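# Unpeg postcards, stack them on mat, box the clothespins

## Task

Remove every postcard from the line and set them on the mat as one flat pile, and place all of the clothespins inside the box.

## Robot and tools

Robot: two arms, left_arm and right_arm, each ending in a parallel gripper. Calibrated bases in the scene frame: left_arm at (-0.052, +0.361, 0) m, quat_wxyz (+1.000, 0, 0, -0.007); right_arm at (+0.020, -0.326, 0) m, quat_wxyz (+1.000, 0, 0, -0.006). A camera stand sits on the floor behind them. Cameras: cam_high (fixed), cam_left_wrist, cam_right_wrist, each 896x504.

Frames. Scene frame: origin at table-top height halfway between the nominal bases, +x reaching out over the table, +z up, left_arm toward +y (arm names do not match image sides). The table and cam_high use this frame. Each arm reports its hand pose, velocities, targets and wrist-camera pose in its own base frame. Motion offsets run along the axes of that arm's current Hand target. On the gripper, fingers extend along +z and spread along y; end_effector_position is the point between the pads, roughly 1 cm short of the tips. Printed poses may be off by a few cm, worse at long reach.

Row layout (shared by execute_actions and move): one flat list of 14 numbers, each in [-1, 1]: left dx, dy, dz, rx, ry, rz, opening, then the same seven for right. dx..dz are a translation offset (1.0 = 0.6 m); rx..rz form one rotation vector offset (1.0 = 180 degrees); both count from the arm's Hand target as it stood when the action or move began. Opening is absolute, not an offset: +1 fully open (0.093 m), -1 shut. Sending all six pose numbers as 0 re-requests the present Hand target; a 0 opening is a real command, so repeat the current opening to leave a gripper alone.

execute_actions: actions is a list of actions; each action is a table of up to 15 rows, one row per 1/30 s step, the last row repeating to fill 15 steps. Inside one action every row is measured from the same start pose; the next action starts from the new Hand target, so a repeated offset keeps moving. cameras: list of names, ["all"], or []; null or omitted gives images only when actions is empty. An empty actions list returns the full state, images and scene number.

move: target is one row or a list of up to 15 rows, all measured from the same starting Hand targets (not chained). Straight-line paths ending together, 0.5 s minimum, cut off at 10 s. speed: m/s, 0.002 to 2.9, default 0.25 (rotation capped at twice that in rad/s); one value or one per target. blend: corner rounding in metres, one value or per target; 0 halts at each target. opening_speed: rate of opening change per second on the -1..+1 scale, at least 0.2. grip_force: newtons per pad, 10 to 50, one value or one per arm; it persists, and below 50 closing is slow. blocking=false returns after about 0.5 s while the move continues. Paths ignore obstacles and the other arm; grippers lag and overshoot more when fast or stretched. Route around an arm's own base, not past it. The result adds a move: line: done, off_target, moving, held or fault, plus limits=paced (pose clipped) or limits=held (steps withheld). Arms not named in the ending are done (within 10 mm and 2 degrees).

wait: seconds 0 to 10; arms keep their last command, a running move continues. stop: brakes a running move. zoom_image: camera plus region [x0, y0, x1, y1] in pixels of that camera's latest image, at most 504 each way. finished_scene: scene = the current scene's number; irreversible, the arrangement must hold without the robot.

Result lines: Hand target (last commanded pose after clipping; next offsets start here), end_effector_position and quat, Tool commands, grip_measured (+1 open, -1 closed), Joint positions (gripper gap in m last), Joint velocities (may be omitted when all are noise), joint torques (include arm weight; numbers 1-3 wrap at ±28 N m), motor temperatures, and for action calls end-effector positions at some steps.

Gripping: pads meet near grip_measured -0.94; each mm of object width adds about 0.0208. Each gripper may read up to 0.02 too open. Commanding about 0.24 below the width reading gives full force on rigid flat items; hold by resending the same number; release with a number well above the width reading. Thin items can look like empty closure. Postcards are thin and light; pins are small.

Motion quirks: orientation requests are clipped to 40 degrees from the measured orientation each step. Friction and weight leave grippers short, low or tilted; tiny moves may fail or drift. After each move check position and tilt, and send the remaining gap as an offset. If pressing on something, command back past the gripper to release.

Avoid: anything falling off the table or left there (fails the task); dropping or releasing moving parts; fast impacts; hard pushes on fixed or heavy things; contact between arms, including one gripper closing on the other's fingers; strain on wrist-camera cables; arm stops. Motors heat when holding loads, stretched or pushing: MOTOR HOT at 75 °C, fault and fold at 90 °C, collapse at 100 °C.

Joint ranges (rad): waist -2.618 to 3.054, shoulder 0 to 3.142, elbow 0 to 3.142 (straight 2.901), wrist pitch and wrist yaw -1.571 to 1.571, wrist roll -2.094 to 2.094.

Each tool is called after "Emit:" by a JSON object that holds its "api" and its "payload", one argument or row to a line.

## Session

Emit:
{"api": "execute_actions", "payload": {
  "actions": []
}}

Scene clock: 0.00 s.
left_arm: end_effector_position=(+0.3820, +0.0423, +0.0718) grip_measured=+1.000 end_effector_quat_wxyz=(+0.551, -0.100, +0.821, +0.115) | right_arm: end_effector_position=(+0.3604, -0.0652, +0.0882) grip_measured=+1.000 end_effector_quat_wxyz=(+0.547, +0.168, +0.806, -0.153)
Joint positions: left_arm=[-0.035 1.622 0.362 0.86 -0.336 -0.052 0.093] | right_arm=[0.033 1.488 0.338 0.739 0.476 0.129 0.093]
Joint velocities: within noise
Joint torques (N m): no reading
Motor temperatures (°C): left_arm=[21 22 19 21 20 20 19] | right_arm=[19 20 20 18 20 21 19]
Heat: left arm: 22 °C; right arm: 21 °C.
Hand target: left_arm +0.3851, +0.0422, +0.0783; +0.559, -0.101, +0.815, +0.114 | right_arm +0.3656, -0.0652, +0.1002; +0.564, +0.172, +0.794, -0.150
Tool commands: left_gripper/opening=+1.0 right_gripper/opening=+1.0

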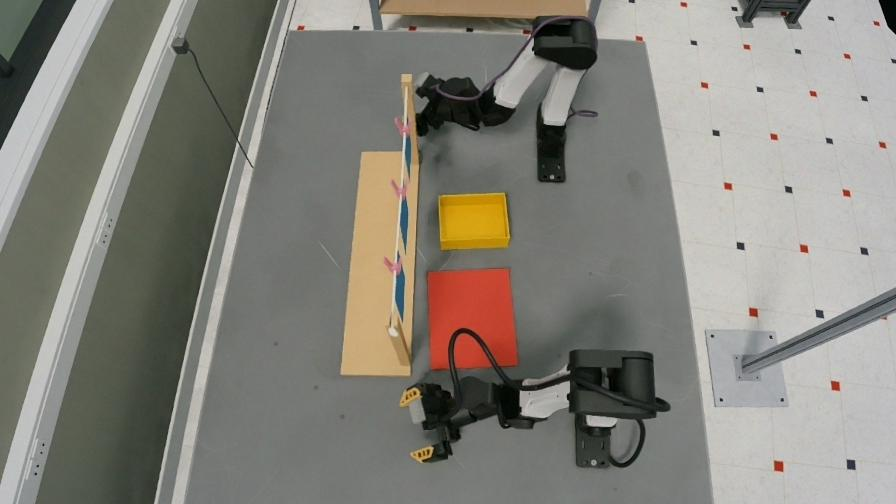

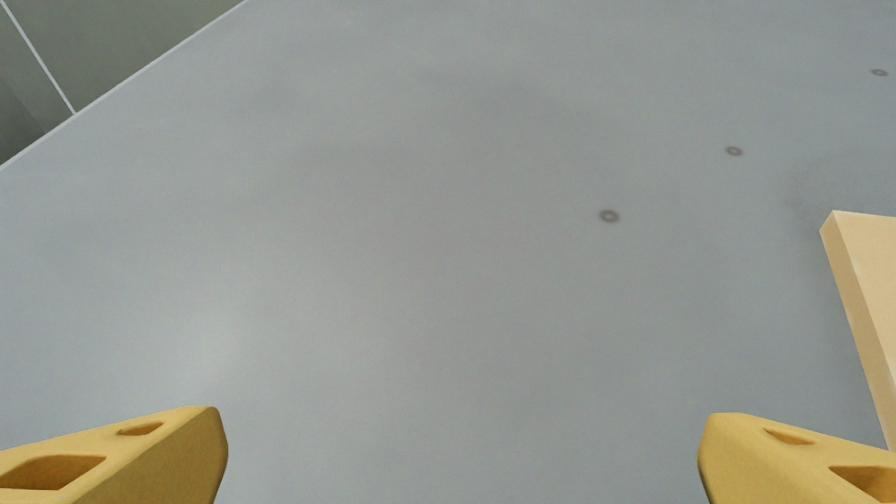

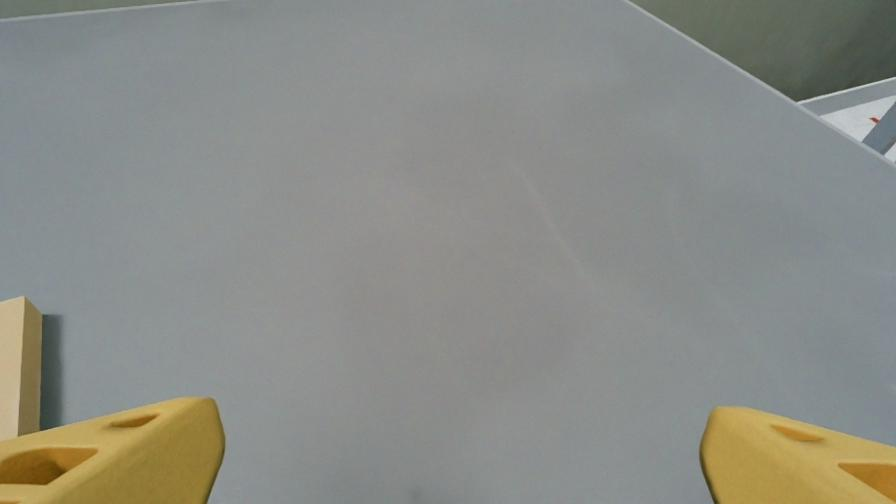

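Emit:
{"api": "move", "payload": {
  "target": [
    [-0.4323,0.081,-0.2677,0.2,0.008,0.076,1,-0.1752,-0.0735,-0.2537,-0.15,-0.027,-0.012,1],
    [-0.5243,-0.1708,-0.3123,0.3959,0.0154,0.1519,1,-0.1167,0.2777,-0.4758,-0.44,-0.078,-0.034,1],
    [-0.5243,-0.1708,-0.3123,0.3959,0.0154,0.1519,1,0.0537,0.6358,-0.6123,-0.6266,-0.1107,-0.0489,1]
  ],
  "speed": 0.35,
  "blend": [0.04,0.04,0],
  "cameras": ["all"]
}}

Scene clock: 6.90 s.
left_arm: end_effector_position=(+0.3608, -0.0968, +0.4264) grip_measured=+1.000 end_effector_quat_wxyz=(+0.451, +0.414, +0.749, -0.254) | right_arm: end_effector_position=(+0.2139, +0.4336, +0.1459) grip_measured=+1.000 end_effector_quat_wxyz=(+0.523, -0.454, +0.517, +0.503)
Joint positions: left_arm=[0.107 1.759 2.364 -1.485 0.926 0.761 0.093] | right_arm=[0.927 2.017 0.724 1.357 -0.558 0.077 0.093]
Joint torques (N m): left_arm=[-0.32 -5.59 7.1 1.37 0.45 0.21] | right_arm=[0.01 -7.68 6.35 2.45 0 0.08]
Heat: left arm: 22 °C; right arm: 21 °C.
Hand target: left_arm +0.3603, -0.0999, +0.4302; +0.454, +0.421, +0.741, -0.259 | right_arm +0.2144, +0.4386, +0.1701; +0.552, -0.447, +0.480, +0.515
Off the commanded pose: left_arm 0.005 m, 1 deg | right_arm 0.025 m, 6 deg.
move: off_target (right_arm)

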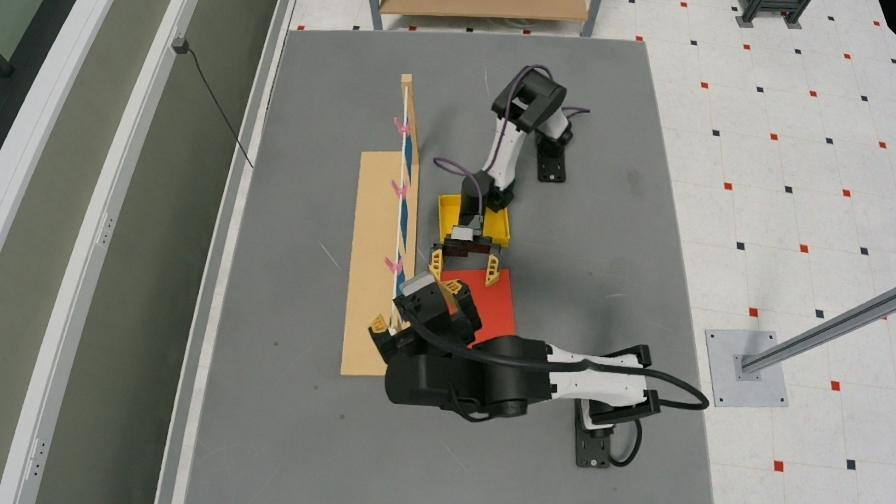

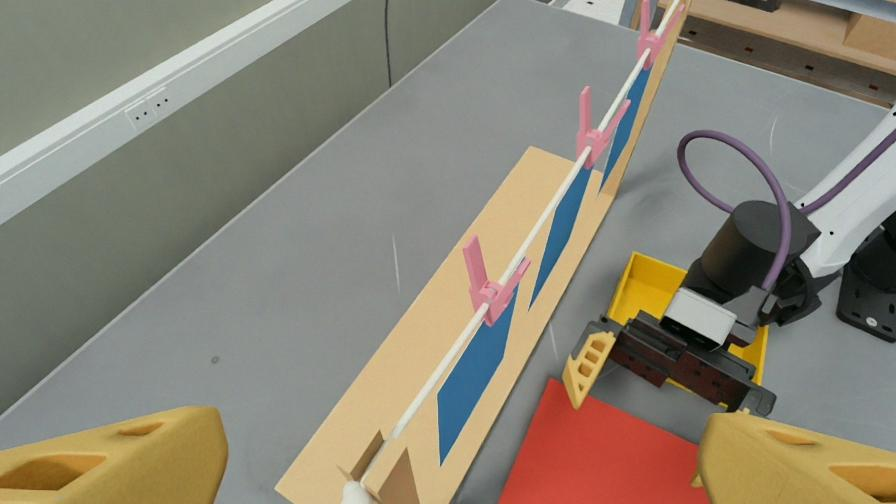

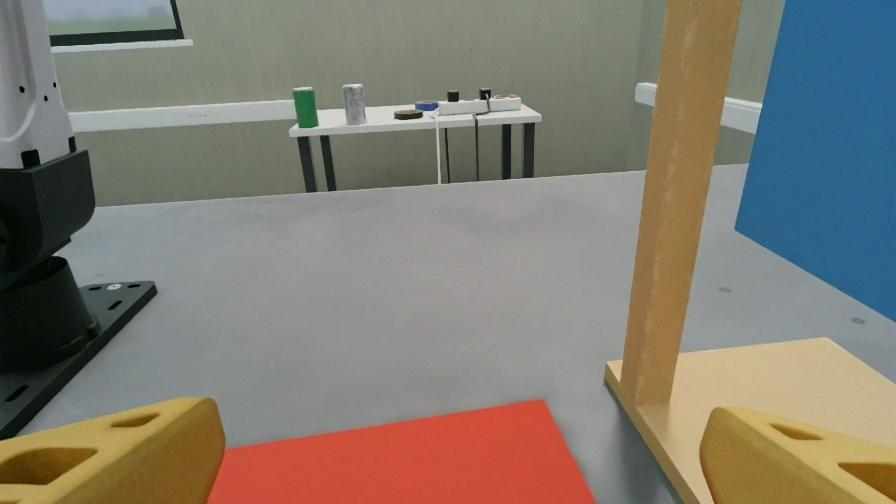

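Emit:
{"api": "move", "payload": {
  "target": [-0.0215,-0.0312,0.1965,0,0,0,1,0.0397,-0.1833,0.0438,0,0,0,1],
  "speed": 0.15,
  "cameras": ["all"]
}}

Scene clock: 14.00 s.
left_arm: end_effector_position=(+0.4065, -0.2071, +0.3744) grip_measured=+1.000 end_effector_quat_wxyz=(+0.435, +0.420, +0.750, -0.268) | right_arm: end_effector_position=(+0.3234, +0.4565, +0.1374) grip_measured=+1.000 end_effector_quat_wxyz=(+0.540, -0.447, +0.497, +0.511)
Joint positions: left_arm=[-0.228 1.759 2.055 -0.978 0.709 0.444 0.093] | right_arm=[0.751 2.306 1.151 1.297 -0.734 0.12 0.093]
Joint torques (N m): left_arm=[-0.03 -11.25 5.08 2.09 0.04 0.07] | right_arm=[-0.43 -10.21 6.99 1.8 0.08 0.03]
Motor temperatures (°C): left_arm=[21 23 21 23 20 20 19] | right_arm=[19 22 21 23 20 21 19]
Heat: left arm: 23 °C; right arm: 23 °C.
Hand target: left_arm +0.4009, -0.2048, +0.3882; +0.454, +0.421, +0.741, -0.259 | right_arm +0.3262, +0.4600, +0.1504; +0.552, -0.447, +0.480, +0.515
Off the commanded pose: left_arm 0.015 m, 3 deg | right_arm 0.014 m, 2 deg.
move: off_target (left_arm, right_arm)

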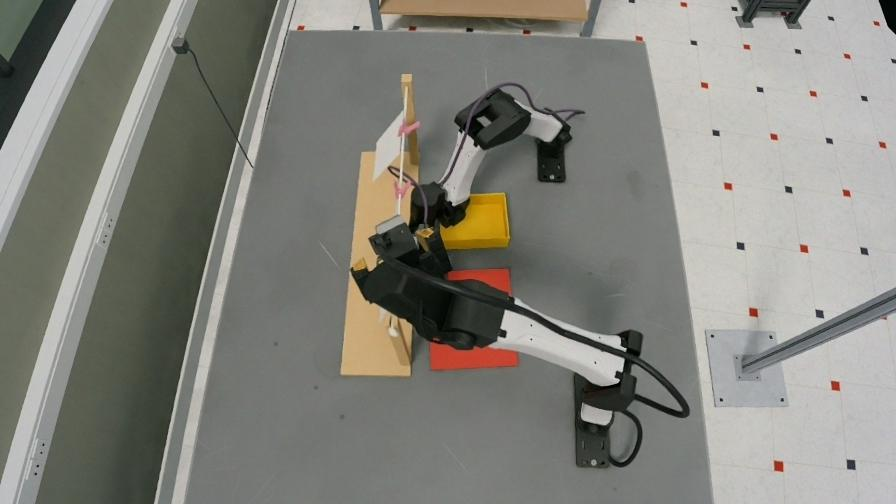

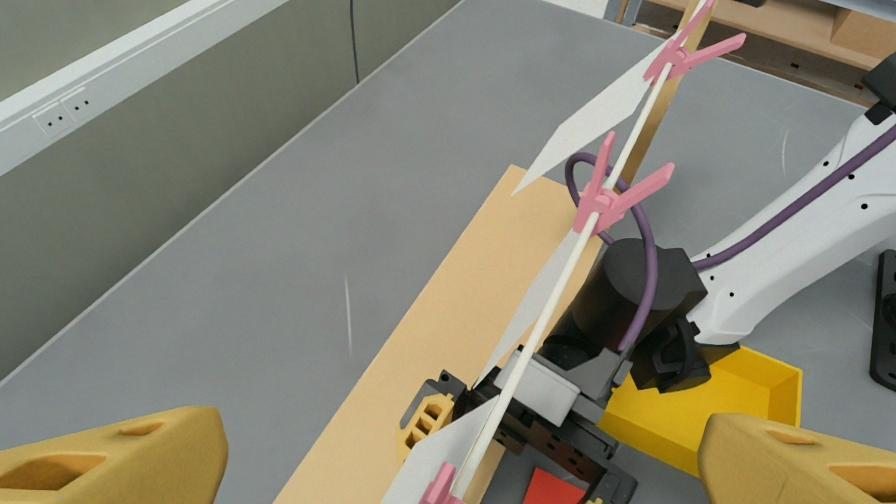

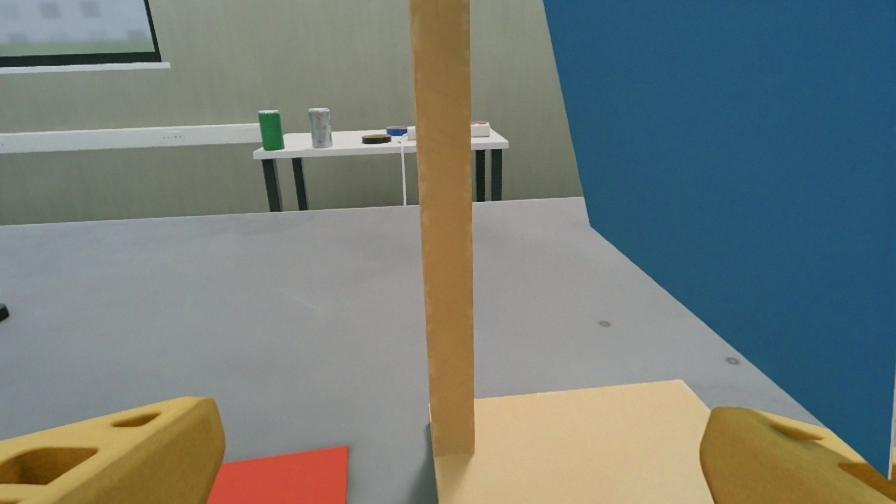

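Emit:
{"api": "wait", "payload": {
  "seconds": 0.1,
  "cameras": ["all"]
}}

Emit:
{"api": "zoom_image", "payload": {
  "camera": "cam_high",
  "region": [330, 60, 530, 390]
}}

Scene clock: 14.87 s.
left_arm: end_effector_position=(+0.4066, -0.2071, +0.3745) grip_measured=+1.000 end_effector_quat_wxyz=(+0.435, +0.420, +0.750, -0.268) | right_arm: end_effector_position=(+0.3234, +0.4565, +0.1374) grip_measured=+1.000 end_effector_quat_wxyz=(+0.540, -0.447, +0.497, +0.511)
Joint positions: left_arm=[-0.228 1.759 2.055 -0.978 0.709 0.444 0.093] | right_arm=[0.751 2.306 1.151 1.297 -0.734 0.12 0.093]
Joint torques (N m): left_arm=[0.01 -11.25 5.08 2.12 0.06 0.09] | right_arm=[-0.28 -10.3 7.02 1.76 0.09 0.04]
Heat: left arm: 23 °C; right arm: 23 °C.
Hand target: left_arm +0.4009, -0.2047, +0.3882; +0.454, +0.421, +0.741, -0.259 | right_arm +0.3262, +0.4600, +0.1504; +0.552, -0.447, +0.480, +0.515
Tool commands: left_gripper/opening=+1.0 right_gripper/opening=+1.0
Off the commanded pose: left_arm 0.015 m, 3 deg | right_arm 0.014 m, 2 deg.
wait: 0.10 s; at rest from the start

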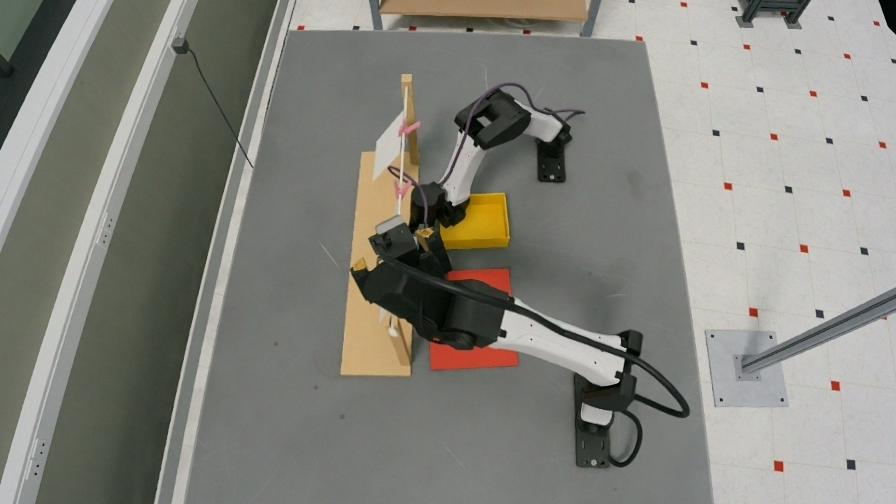

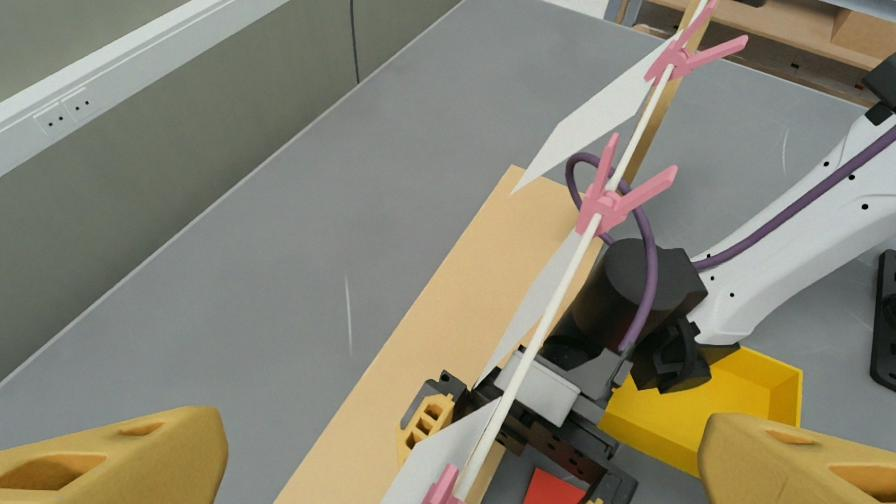

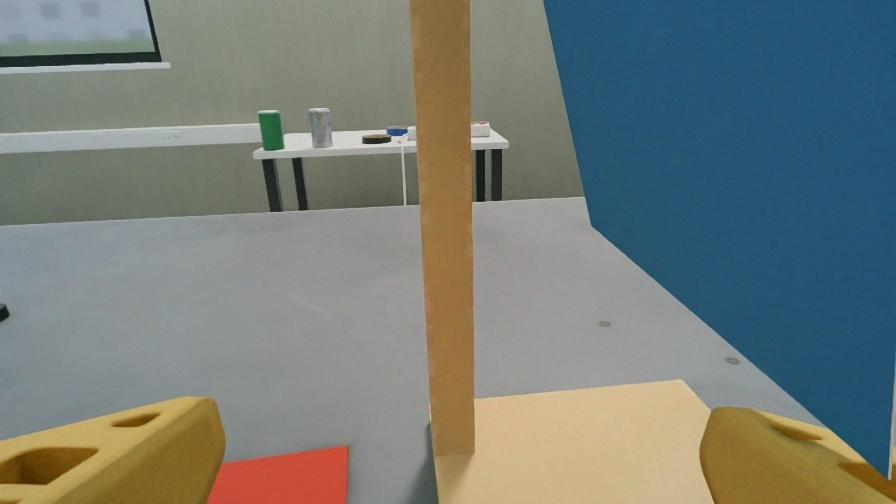

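Scaled by 1.527 from the camera's 896x504 image, which has a finer 1280x720 frame.

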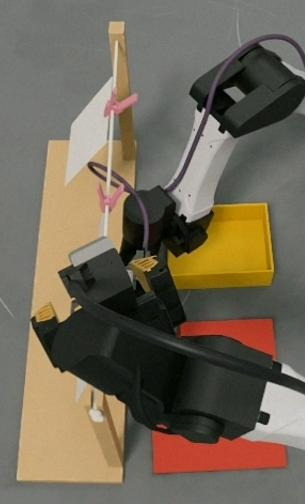

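Emit:
{"api": "move", "payload": {
  "target": [
    [0,0,0,0.1237,0,0.063,1,0.0168,-0.035,0,0,0,0,1],
    [0,0,0,0.1237,0,0.063,1,-0.0492,-0.0358,0.0095,0,0,0,1]
  ],
  "speed": 0.15,
  "blend": [0.004,0],
  "cameras": ["cam_left_wrist","cam_right_wrist"]
}}

Scene clock: 18.40 s.
left_arm: end_effector_position=(+0.4003, -0.2055, +0.3859) grip_measured=+1.000 end_effector_quat_wxyz=(+0.414, +0.550, +0.639, -0.342) | right_arm: end_effector_position=(+0.3436, +0.4602, +0.1445) grip_measured=+1.000 end_effector_quat_wxyz=(+0.526, -0.448, +0.509, +0.513)
Joint positions: left_arm=[-0.146 2.161 2.749 -1.572 1.039 0.933 0.093] | right_arm=[0.725 2.31 1.241 1.182 -0.766 0.13 0.093]
Joint torques (N m): left_arm=[0.55 -8.59 6.9 1.18 0.51 0.22] | right_arm=[-0.96 -14.99 6.9 1.75 0.07 0.07]
Heat: left arm: 24 °C; right arm: 23 °C.
Hand target: left_arm +0.4008, -0.2048, +0.3883; +0.388, +0.571, +0.633, -0.351 | right_arm +0.3477, +0.4601, +0.1803; +0.552, -0.447, +0.480, +0.515
Off the commanded pose: left_arm 0.003 m, 4 deg | right_arm 0.036 m, 4 deg.
joint sent to its limit (left arm) — joint 4 (wrist pitch), lower limit. The joint targets are off in orientation, not in position.
move: off_target (left_arm, right_arm)
Images, in order (width x height): cam_left_wrist 896x504, cam_right_wrist 896x504.

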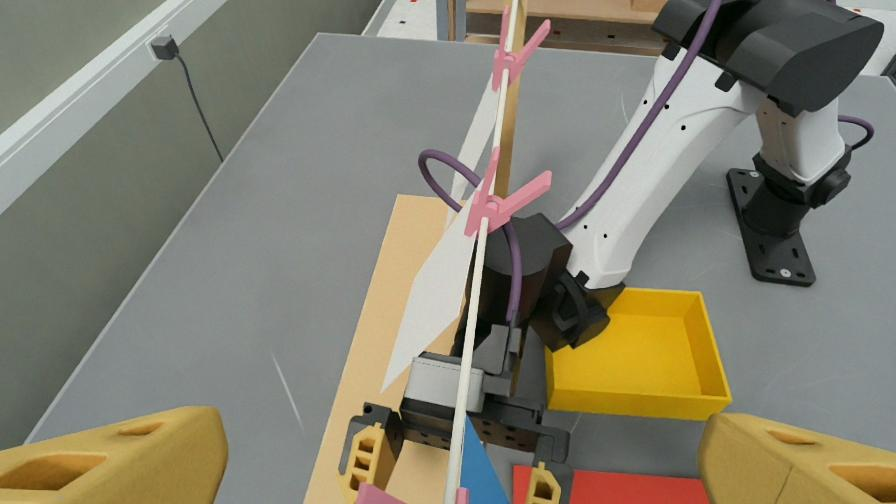

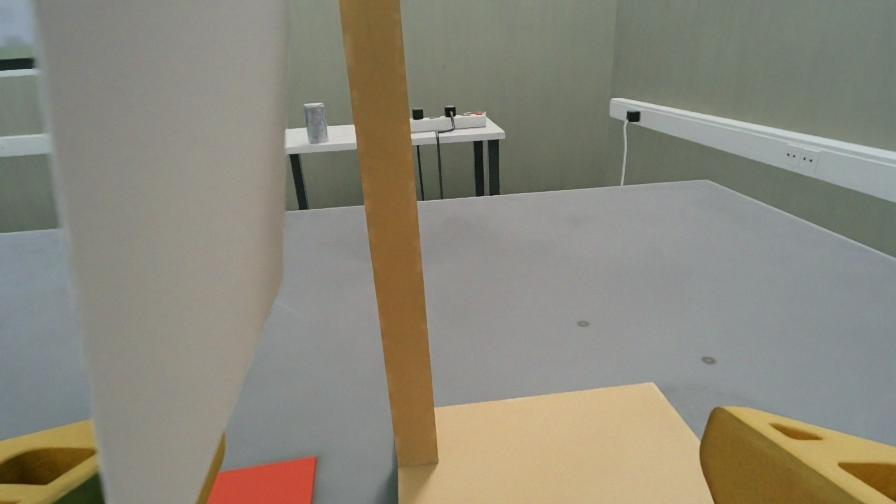

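Emit:
{"api": "move", "payload": {
  "target": [
    [0,0,0,0,0,0,1,0.0578,0,-0.0082,0,0,0,1],
    [0,0,0,0,0,0,1,0.0573,0.0582,-0.0122,0,0,0,1]
  ],
  "speed": 0.12,
  "blend": [0.004,0],
  "cameras": ["cam_left_wrist","cam_right_wrist"]
}}

Scene clock: 20.80 s.
left_arm: end_effector_position=(+0.4003, -0.2055, +0.3859) grip_measured=+1.000 end_effector_quat_wxyz=(+0.414, +0.550, +0.639, -0.342) | right_arm: end_effector_position=(+0.3109, +0.4637, +0.1117) grip_measured=+1.000 end_effector_quat_wxyz=(+0.514, -0.451, +0.512, +0.519)
Joint positions: left_arm=[-0.146 2.161 2.749 -1.572 1.039 0.934 0.093] | right_arm=[0.777 2.35 1.142 1.299 -0.734 0.13 0.093]
Joint torques (N m): left_arm=[0.55 -8.61 6.91 1.17 0.52 0.22] | right_arm=[-0.79 -15.12 3.43 2.19 0.27 -0.07]
Heat: left arm: 24 °C; right arm: 24 °C.
Hand target: left_arm +0.4008, -0.2048, +0.3883; +0.388, +0.571, +0.633, -0.351 | right_arm +0.3126, +0.4601, +0.1452; +0.552, -0.447, +0.480, +0.515
Off the commanded pose: left_arm 0.003 m, 4 deg | right_arm 0.034 m, 6 deg.
joint sent to its limit (left arm) — joint 4 (wrist pitch), lower limit. The joint targets are off in orientation, not in position.
move: off_target (left_arm, right_arm)
Images, in order (width x height): cam_left_wrist 896x504, cam_right_wrist 896x504.

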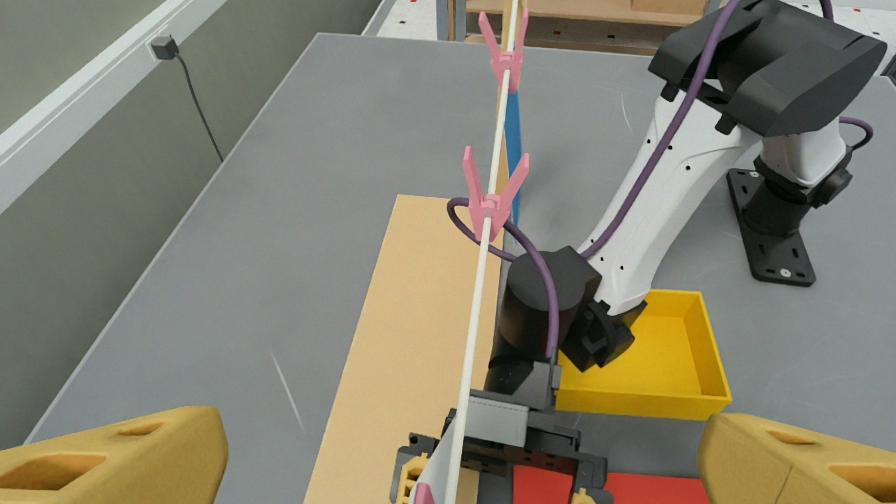

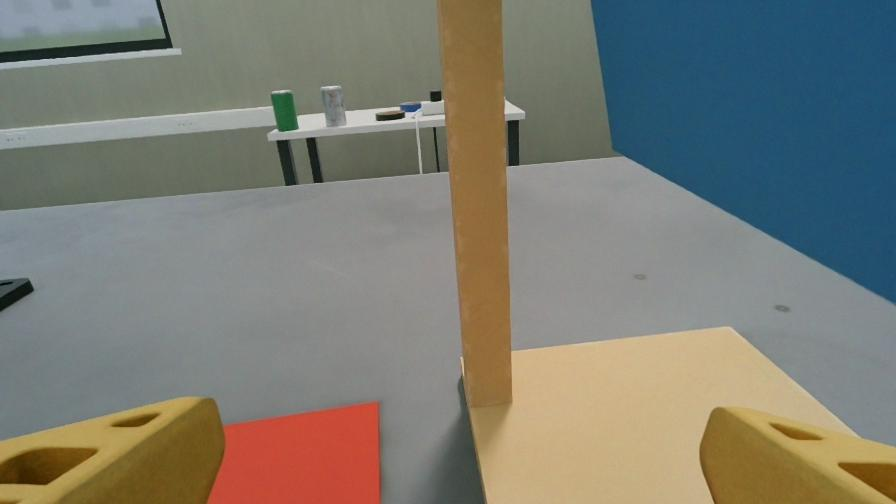

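Emit:
{"api": "wait", "payload": {
  "seconds": 0.1,
  "cameras": ["cam_left_wrist","cam_right_wrist"]
}}

Scene clock: 22.27 s.
left_arm: end_effector_position=(+0.4003, -0.2055, +0.3859) grip_measured=+1.000 end_effector_quat_wxyz=(+0.414, +0.550, +0.639, -0.342) | right_arm: end_effector_position=(+0.3109, +0.4637, +0.1117) grip_measured=+1.000 end_effector_quat_wxyz=(+0.514, -0.451, +0.513, +0.519)
Joint positions: left_arm=[-0.146 2.161 2.749 -1.572 1.039 0.934 0.093] | right_arm=[0.777 2.35 1.142 1.299 -0.734 0.13 0.093]
Joint torques (N m): left_arm=[0.57 -8.61 6.9 1.17 0.52 0.21] | right_arm=[-0.35 -15.09 3.63 2.21 0.29 -0.09]
Heat: left arm: 24 °C; right arm: 24 °C.
Hand target: left_arm +0.4008, -0.2048, +0.3883; +0.388, +0.571, +0.633, -0.351 | right_arm +0.3126, +0.4601, +0.1452; +0.552, -0.447, +0.480, +0.515
Tool commands: left_gripper/opening=+1.0 right_gripper/opening=+1.0
Off the commanded pose: left_arm 0.003 m, 4 deg | right_arm 0.034 m, 6 deg.
wait: 0.10 s; at rest from the start
Images, in order (width x height): cam_left_wrist 896x504, cam_right_wrist 896x504.

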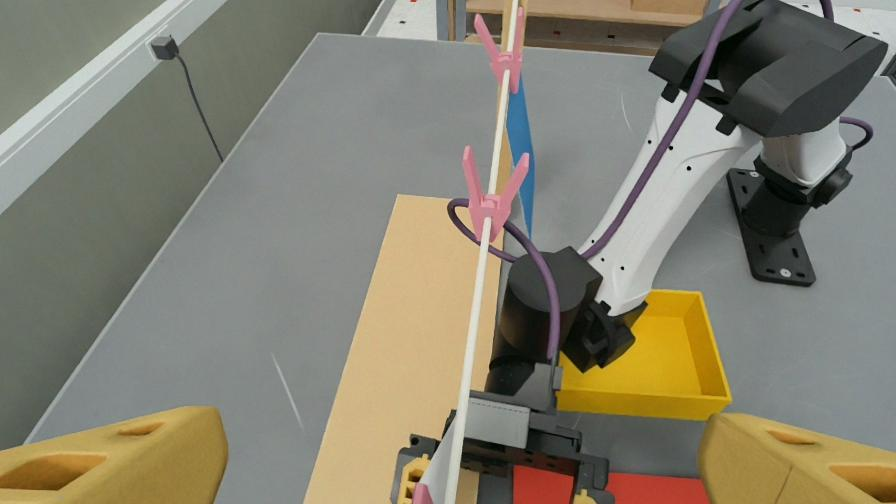

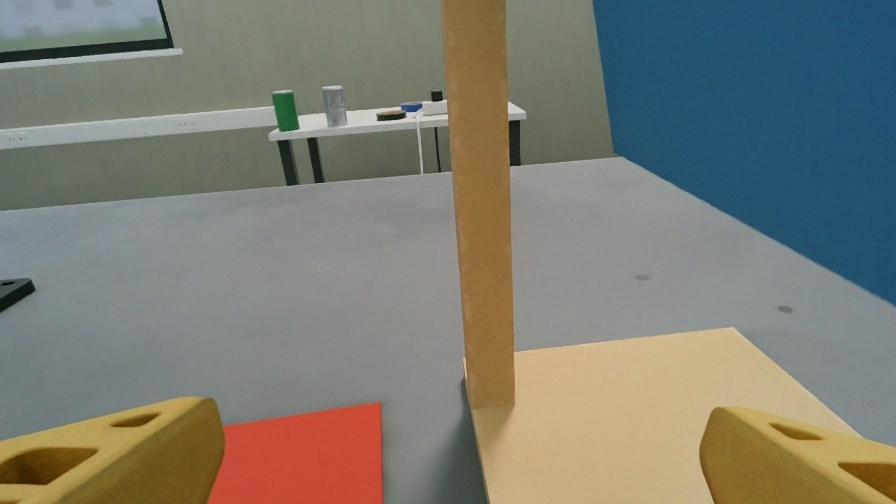

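Emit:
{"api": "move", "payload": {
  "target": [
    [0,0,0,0,0,0,1,0,-0.062,-0.0023,0,0,0,1],
    [0,0,0,0,0,0,1,-0.083,-0.062,0.0093,0,0,0,1]
  ],
  "speed": 0.1,
  "blend": [0.004,0],
  "cameras": ["cam_left_wrist","cam_right_wrist"]
}}

Scene clock: 24.40 s.
left_arm: end_effector_position=(+0.4003, -0.2055, +0.3859) grip_measured=+1.000 end_effector_quat_wxyz=(+0.414, +0.550, +0.639, -0.342) | right_arm: end_effector_position=(+0.3501, +0.4536, +0.1599) grip_measured=+1.000 end_effector_quat_wxyz=(+0.529, -0.445, +0.511, +0.511)
Joint positions: left_arm=[-0.146 2.161 2.749 -1.572 1.039 0.934 0.093] | right_arm=[0.706 2.268 1.242 1.141 -0.776 0.133 0.093]
Joint torques (N m): left_arm=[0.55 -8.61 6.9 1.17 0.52 0.21] | right_arm=[0.02 -14.87 7.39 1.75 0.03 0.04]
Heat: left arm: 25 °C; right arm: 25 °C.
Hand target: left_arm +0.4008, -0.2048, +0.3883; +0.388, +0.571, +0.633, -0.351 | right_arm +0.3496, +0.4561, +0.1953; +0.552, -0.447, +0.480, +0.515
Off the commanded pose: left_arm 0.003 m, 4 deg | right_arm 0.035 m, 4 deg.
joint sent to its limit (left arm) — joint 4 (wrist pitch), lower limit. The joint targets are off in orientation, not in position.
move: off_target (left_arm, right_arm)
Images, in order (width x height): cam_left_wrist 896x504, cam_right_wrist 896x504.

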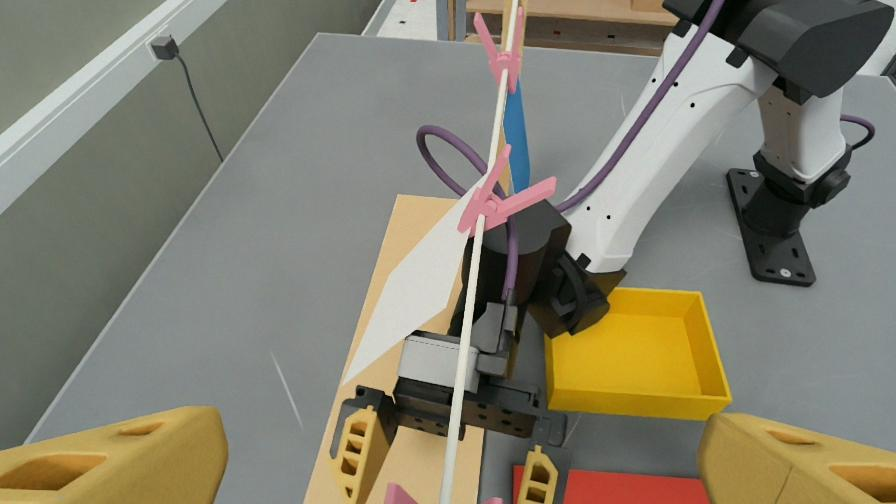

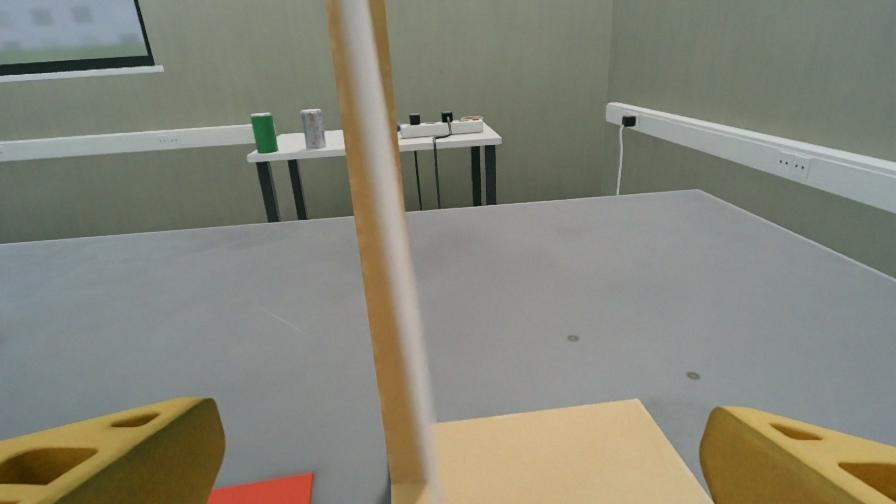

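Emit:
{"api": "move", "payload": {
  "target": [0,0,0,0,0,0,1,0,0,0,0,0,0,-1],
  "opening_speed": 1.5,
  "cameras": ["cam_left_wrist","cam_right_wrist"]
}}

Scene clock: 26.10 s.
left_arm: end_effector_position=(+0.4003, -0.2055, +0.3859) grip_measured=+1.000 end_effector_quat_wxyz=(+0.414, +0.550, +0.639, -0.342) | right_arm: end_effector_position=(+0.3499, +0.4536, +0.1598) grip_measured=-0.989 end_effector_quat_wxyz=(+0.528, -0.445, +0.511, +0.512)
Joint positions: left_arm=[-0.146 2.161 2.749 -1.572 1.039 0.934 0.093] | right_arm=[0.706 2.268 1.242 1.141 -0.778 0.133 0]
Joint torques (N m): left_arm=[0.55 -8.61 6.93 1.16 0.52 0.22] | right_arm=[0.01 -14.94 7.13 1.79 0.05 0.01]
Heat: left arm: 25 °C; right arm: 26 °C.
Hand target: left_arm +0.4008, -0.2048, +0.3883; +0.388, +0.571, +0.633, -0.351 | right_arm +0.3496, +0.4561, +0.1953; +0.552, -0.447, +0.480, +0.515
Off the commanded pose: left_arm 0.003 m, 4 deg | right_arm 0.036 m, 4 deg.
joint sent to its limit (left arm) — joint 4 (wrist pitch), lower limit. The joint targets are off in orientation, not in position.
move: off_target (left_arm, right_arm)
Images, in order (width x height): cam_left_wrist 896x504, cam_right_wrist 896x504.

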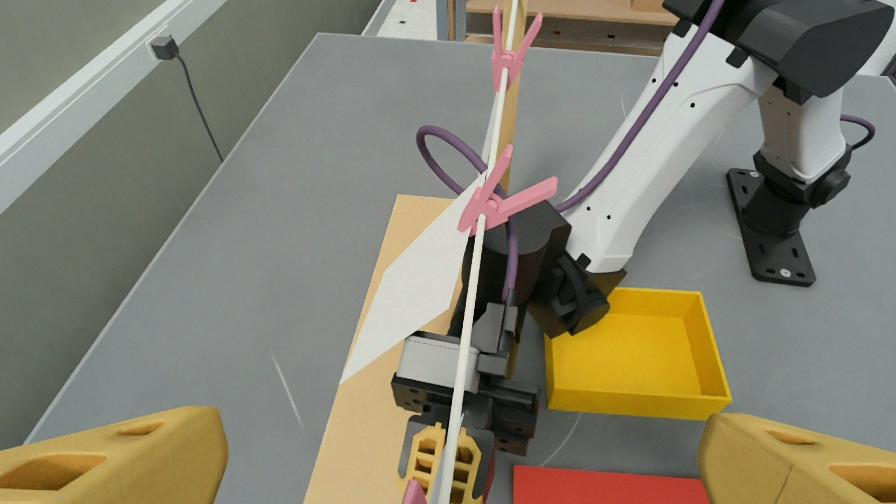

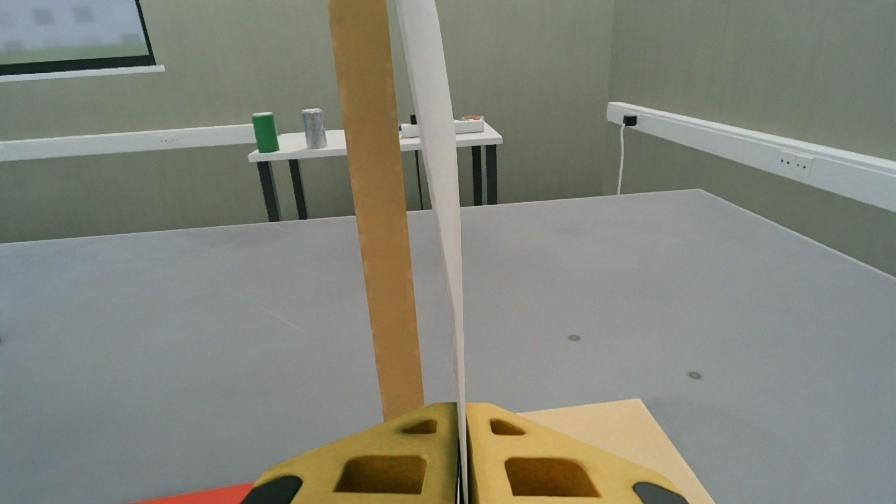

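Emit:
{"api": "move", "payload": {
  "target": [0.0492,-0.0067,0.043,0,0,0,1,0,0,0,0,0,0,-1],
  "speed": 0.12,
  "cameras": ["cam_left_wrist"]
}}

Scene clock: 28.00 s.
left_arm: end_effector_position=(+0.4046, -0.2150, +0.3349) grip_measured=+1.000 end_effector_quat_wxyz=(+0.368, +0.562, +0.645, -0.365) | right_arm: end_effector_position=(+0.3498, +0.4536, +0.1598) grip_measured=-0.989 end_effector_quat_wxyz=(+0.528, -0.446, +0.510, +0.512)
Joint positions: left_arm=[-0.166 2.139 2.507 -1.515 1.039 1.022 0.093] | right_arm=[0.706 2.268 1.242 1.141 -0.778 0.133 0]
Joint torques (N m): left_arm=[-0.21 -13.93 4.33 1.3 0.36 0.17] | right_arm=[-0.02 -14.75 7.1 1.79 0.06 0.06]
Motor temperatures (°C): left_arm=[21 26 22 23 21 20 19] | right_arm=[19 28 22 25 20 21 19]
Heat: left arm: 26 °C; right arm: 28 °C.
Hand target: left_arm +0.3979, -0.2148, +0.3502; +0.388, +0.571, +0.633, -0.351 | right_arm +0.3496, +0.4561, +0.1953; +0.552, -0.447, +0.480, +0.515
Off the commanded pose: left_arm 0.017 m, 3 deg | right_arm 0.036 m, 4 deg.
move: off_target (left_arm, right_arm)
Images, in order (width x height): cam_left_wrist 896x504.

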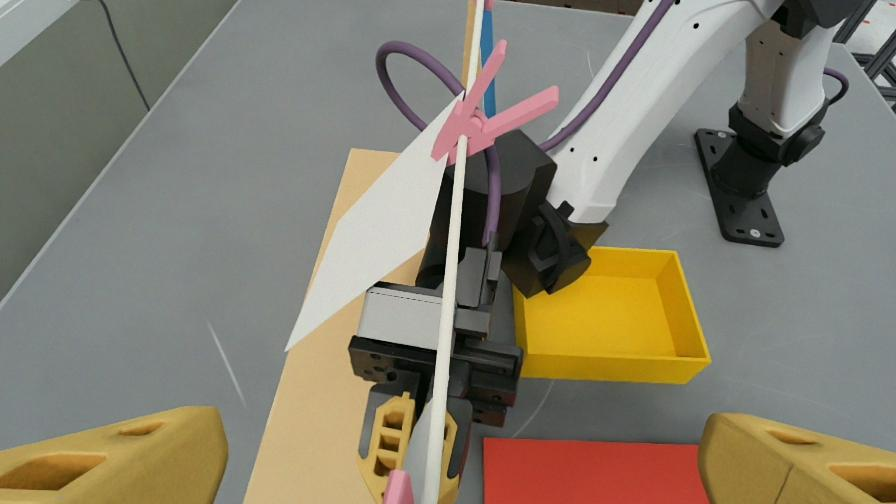

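Emit:
{"api": "move", "payload": {
  "target": [
    [0.028,-0.0058,0.0042,0,0,0,1,0,0,0,0,0,0,-1],
    [0.028,-0.0058,0.0042,0,0,0,-0.7,0,0,0,0,0,0,-1]
  ],
  "speed": 0.12,
  "opening_speed": 1.5,
  "cameras": ["cam_left_wrist","cam_right_wrist"]
}}

Scene clock: 31.33 s.
left_arm: end_effector_position=(+0.3998, -0.2129, +0.3216) grip_measured=-0.697 end_effector_quat_wxyz=(+0.374, +0.569, +0.638, -0.360) | right_arm: end_effector_position=(+0.3498, +0.4537, +0.1597) grip_measured=-0.989 end_effector_quat_wxyz=(+0.528, -0.446, +0.511, +0.512)
Joint positions: left_arm=[-0.163 2.041 2.287 -1.388 1.039 1.045 0.012] | right_arm=[0.706 2.268 1.242 1.14 -0.779 0.133 0]
Joint torques (N m): left_arm=[0.55 -13.24 4.52 1.21 0.4 0.1] | right_arm=[-0.01 -14.79 7.08 1.82 0.04 0.07]
Heat: left arm: 27 °C; right arm: 30 °C.
Hand target: left_arm +0.3937, -0.2098, +0.3341; +0.388, +0.571, +0.633, -0.351 | right_arm +0.3497, +0.4561, +0.1953; +0.552, -0.447, +0.480, +0.515
Off the commanded pose: left_arm 0.014 m, 2 deg | right_arm 0.036 m, 4 deg.
move: off_target (left_arm, right_arm); target 2's new opening was sent with left_arm's hand 0.016 m and 3 deg from that target
Images, in order (width x height): cam_left_wrist 896x504, cam_right_wrist 896x504.

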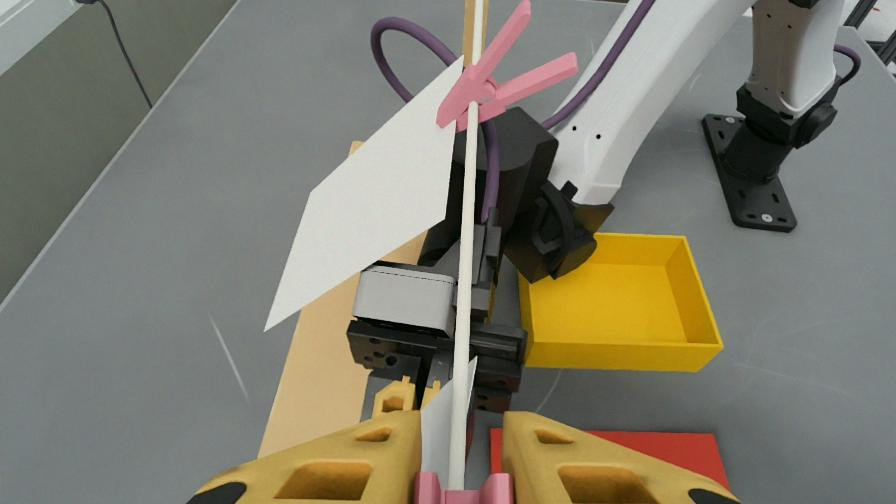

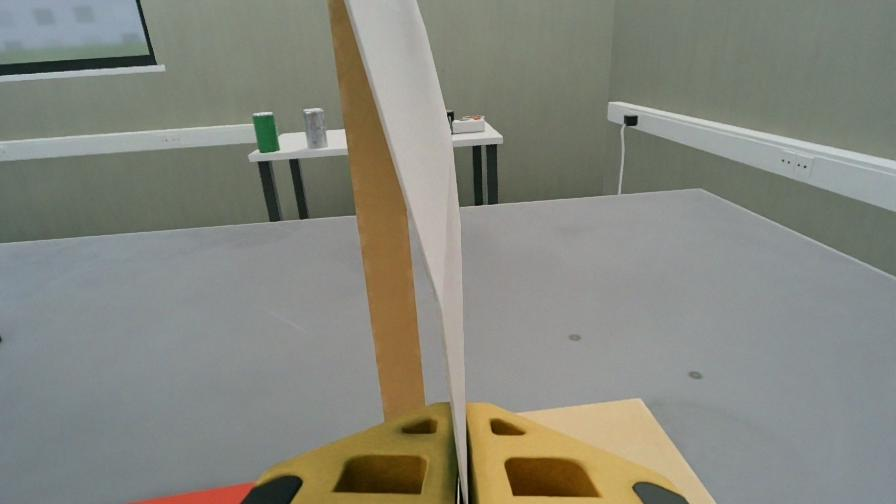

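Emit:
{"api": "move", "payload": {
  "target": [
    [0,0,0,0,0,0,-1,0,0,0,0,0,0,-1],
    [-0.0743,-0.0001,-0.0378,0,0,0,-1,0,0,0,0,0,0,-1],
    [-0.0332,-0.2253,-0.1182,-0.1237,0,-0.063,-1,0.0489,0.0665,-0.0117,0,0,0,-1],
    [-0.0332,-0.2253,-0.1182,-0.1237,0,-0.063,-1,0.0518,0.372,-0.0565,0.1262,0.1612,0.4811,-1]
  ],
  "speed": [0.15,0.12,0.2,0.35],
  "blend": [0,0.005,0.02,0],
  "cameras": ["all"]
}}

Scene clock: 39.27 s.
left_arm: end_effector_position=(+0.2515, -0.1689, +0.3845) grip_measured=-0.738 end_effector_quat_wxyz=(+0.449, +0.421, +0.743, -0.263) | right_arm: end_effector_position=(+0.1209, +0.4313, +0.1257) grip_measured=-0.989 end_effector_quat_wxyz=(-0.016, +0.005, +0.864, +0.503)
Joint positions: left_arm=[-0.219 1.177 1.571 -1.045 0.713 0.448 0.01] | right_arm=[1.158 1.615 0.837 0.219 -0.378 1.38 0]
Joint torques (N m): left_arm=[-0.4 -3.22 4.85 2.16 0.06 0.08] | right_arm=[0.51 -10.13 9.17 1.83 0.02 0.04]
Heat: left arm: 27 °C; right arm: 32 °C.
Hand target: left_arm +0.2539, -0.1695, +0.3841; +0.454, +0.421, +0.741, -0.259 | right_arm +0.1250, +0.4426, +0.1598; +0.000, +0.000, +0.844, +0.537
Off the commanded pose: left_arm 0.002 m, 1 deg | right_arm 0.036 m, 5 deg.
move: off_target (right_arm)

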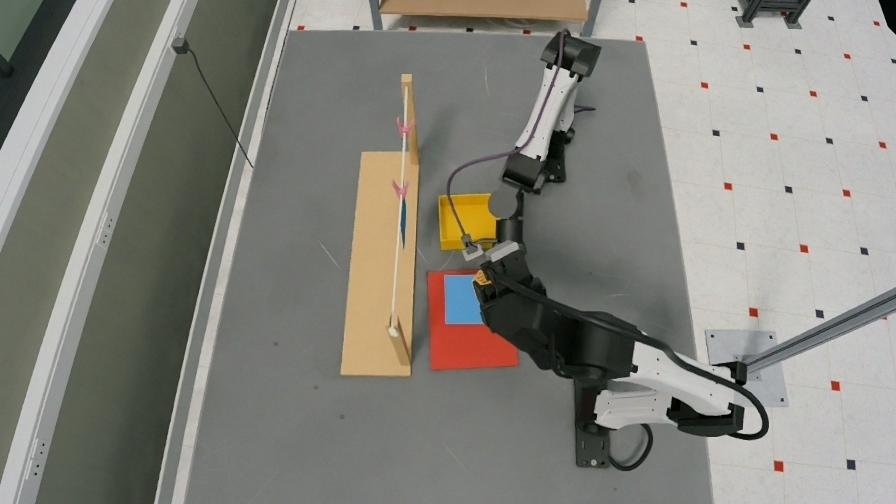

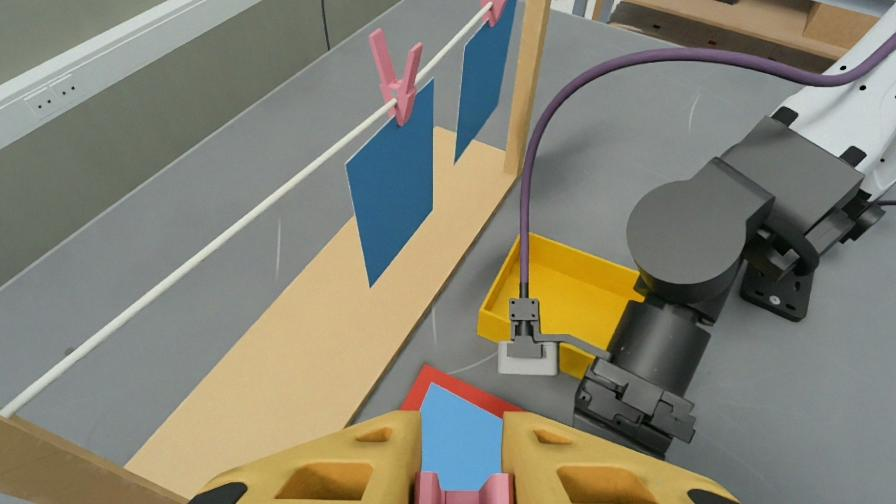

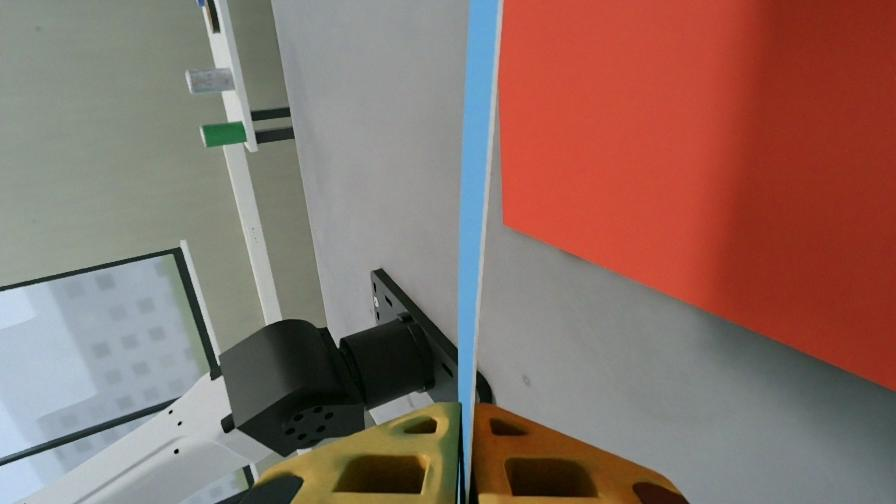

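Emit:
{"api": "move", "payload": {
  "target": [0,0,0,0,0,0,-1,0,-0.0896,0.1153,0,0,0,-1],
  "speed": 0.15,
  "cameras": ["cam_left_wrist","cam_right_wrist"]
}}

Scene clock: 41.13 s.
left_arm: end_effector_position=(+0.2515, -0.1689, +0.3845) grip_measured=-0.738 end_effector_quat_wxyz=(+0.449, +0.421, +0.743, -0.263) | right_arm: end_effector_position=(+0.1196, +0.4679, +0.0644) grip_measured=-0.989 end_effector_quat_wxyz=(-0.014, +0.001, +0.859, +0.512)
Joint positions: left_arm=[-0.219 1.177 1.571 -1.045 0.713 0.448 0.01] | right_arm=[1.203 1.895 0.85 0.514 -0.344 1.403 0]
Joint torques (N m): left_arm=[-0.42 -3.22 4.85 2.16 0.06 0.09] | right_arm=[0.12 -7.94 7.57 2.02 0.13 0.07]
Heat: left arm: 27 °C; right arm: 31 °C.
Hand target: left_arm +0.2539, -0.1695, +0.3841; +0.454, +0.421, +0.741, -0.259 | right_arm +0.1251, +0.4824, +0.0818; +0.000, +0.000, +0.844, +0.537
Off the commanded pose: left_arm 0.003 m, 1 deg | right_arm 0.023 m, 4 deg.
move: off_target (right_arm)
Images, in order (width x height): cam_left_wrist 896x504, cam_right_wrist 896x504.

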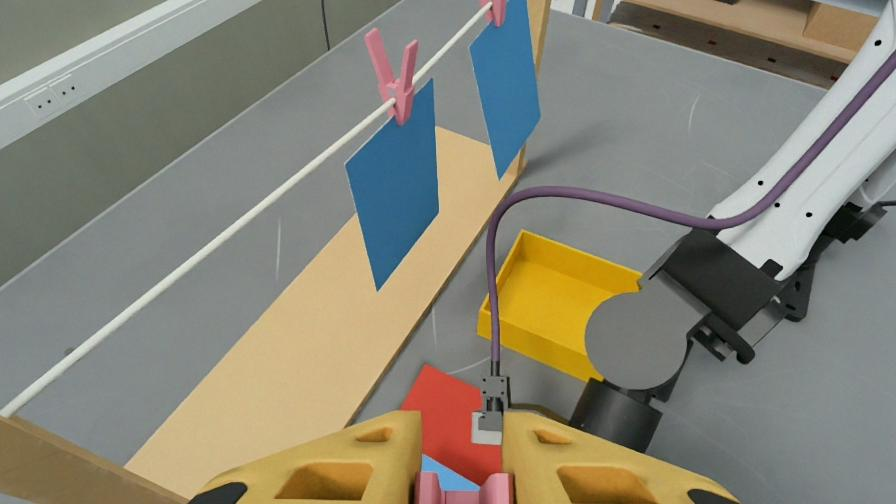

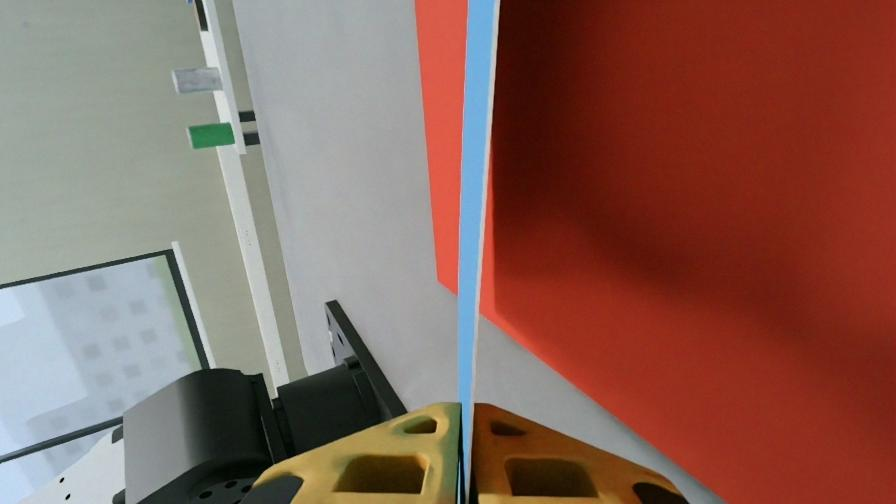

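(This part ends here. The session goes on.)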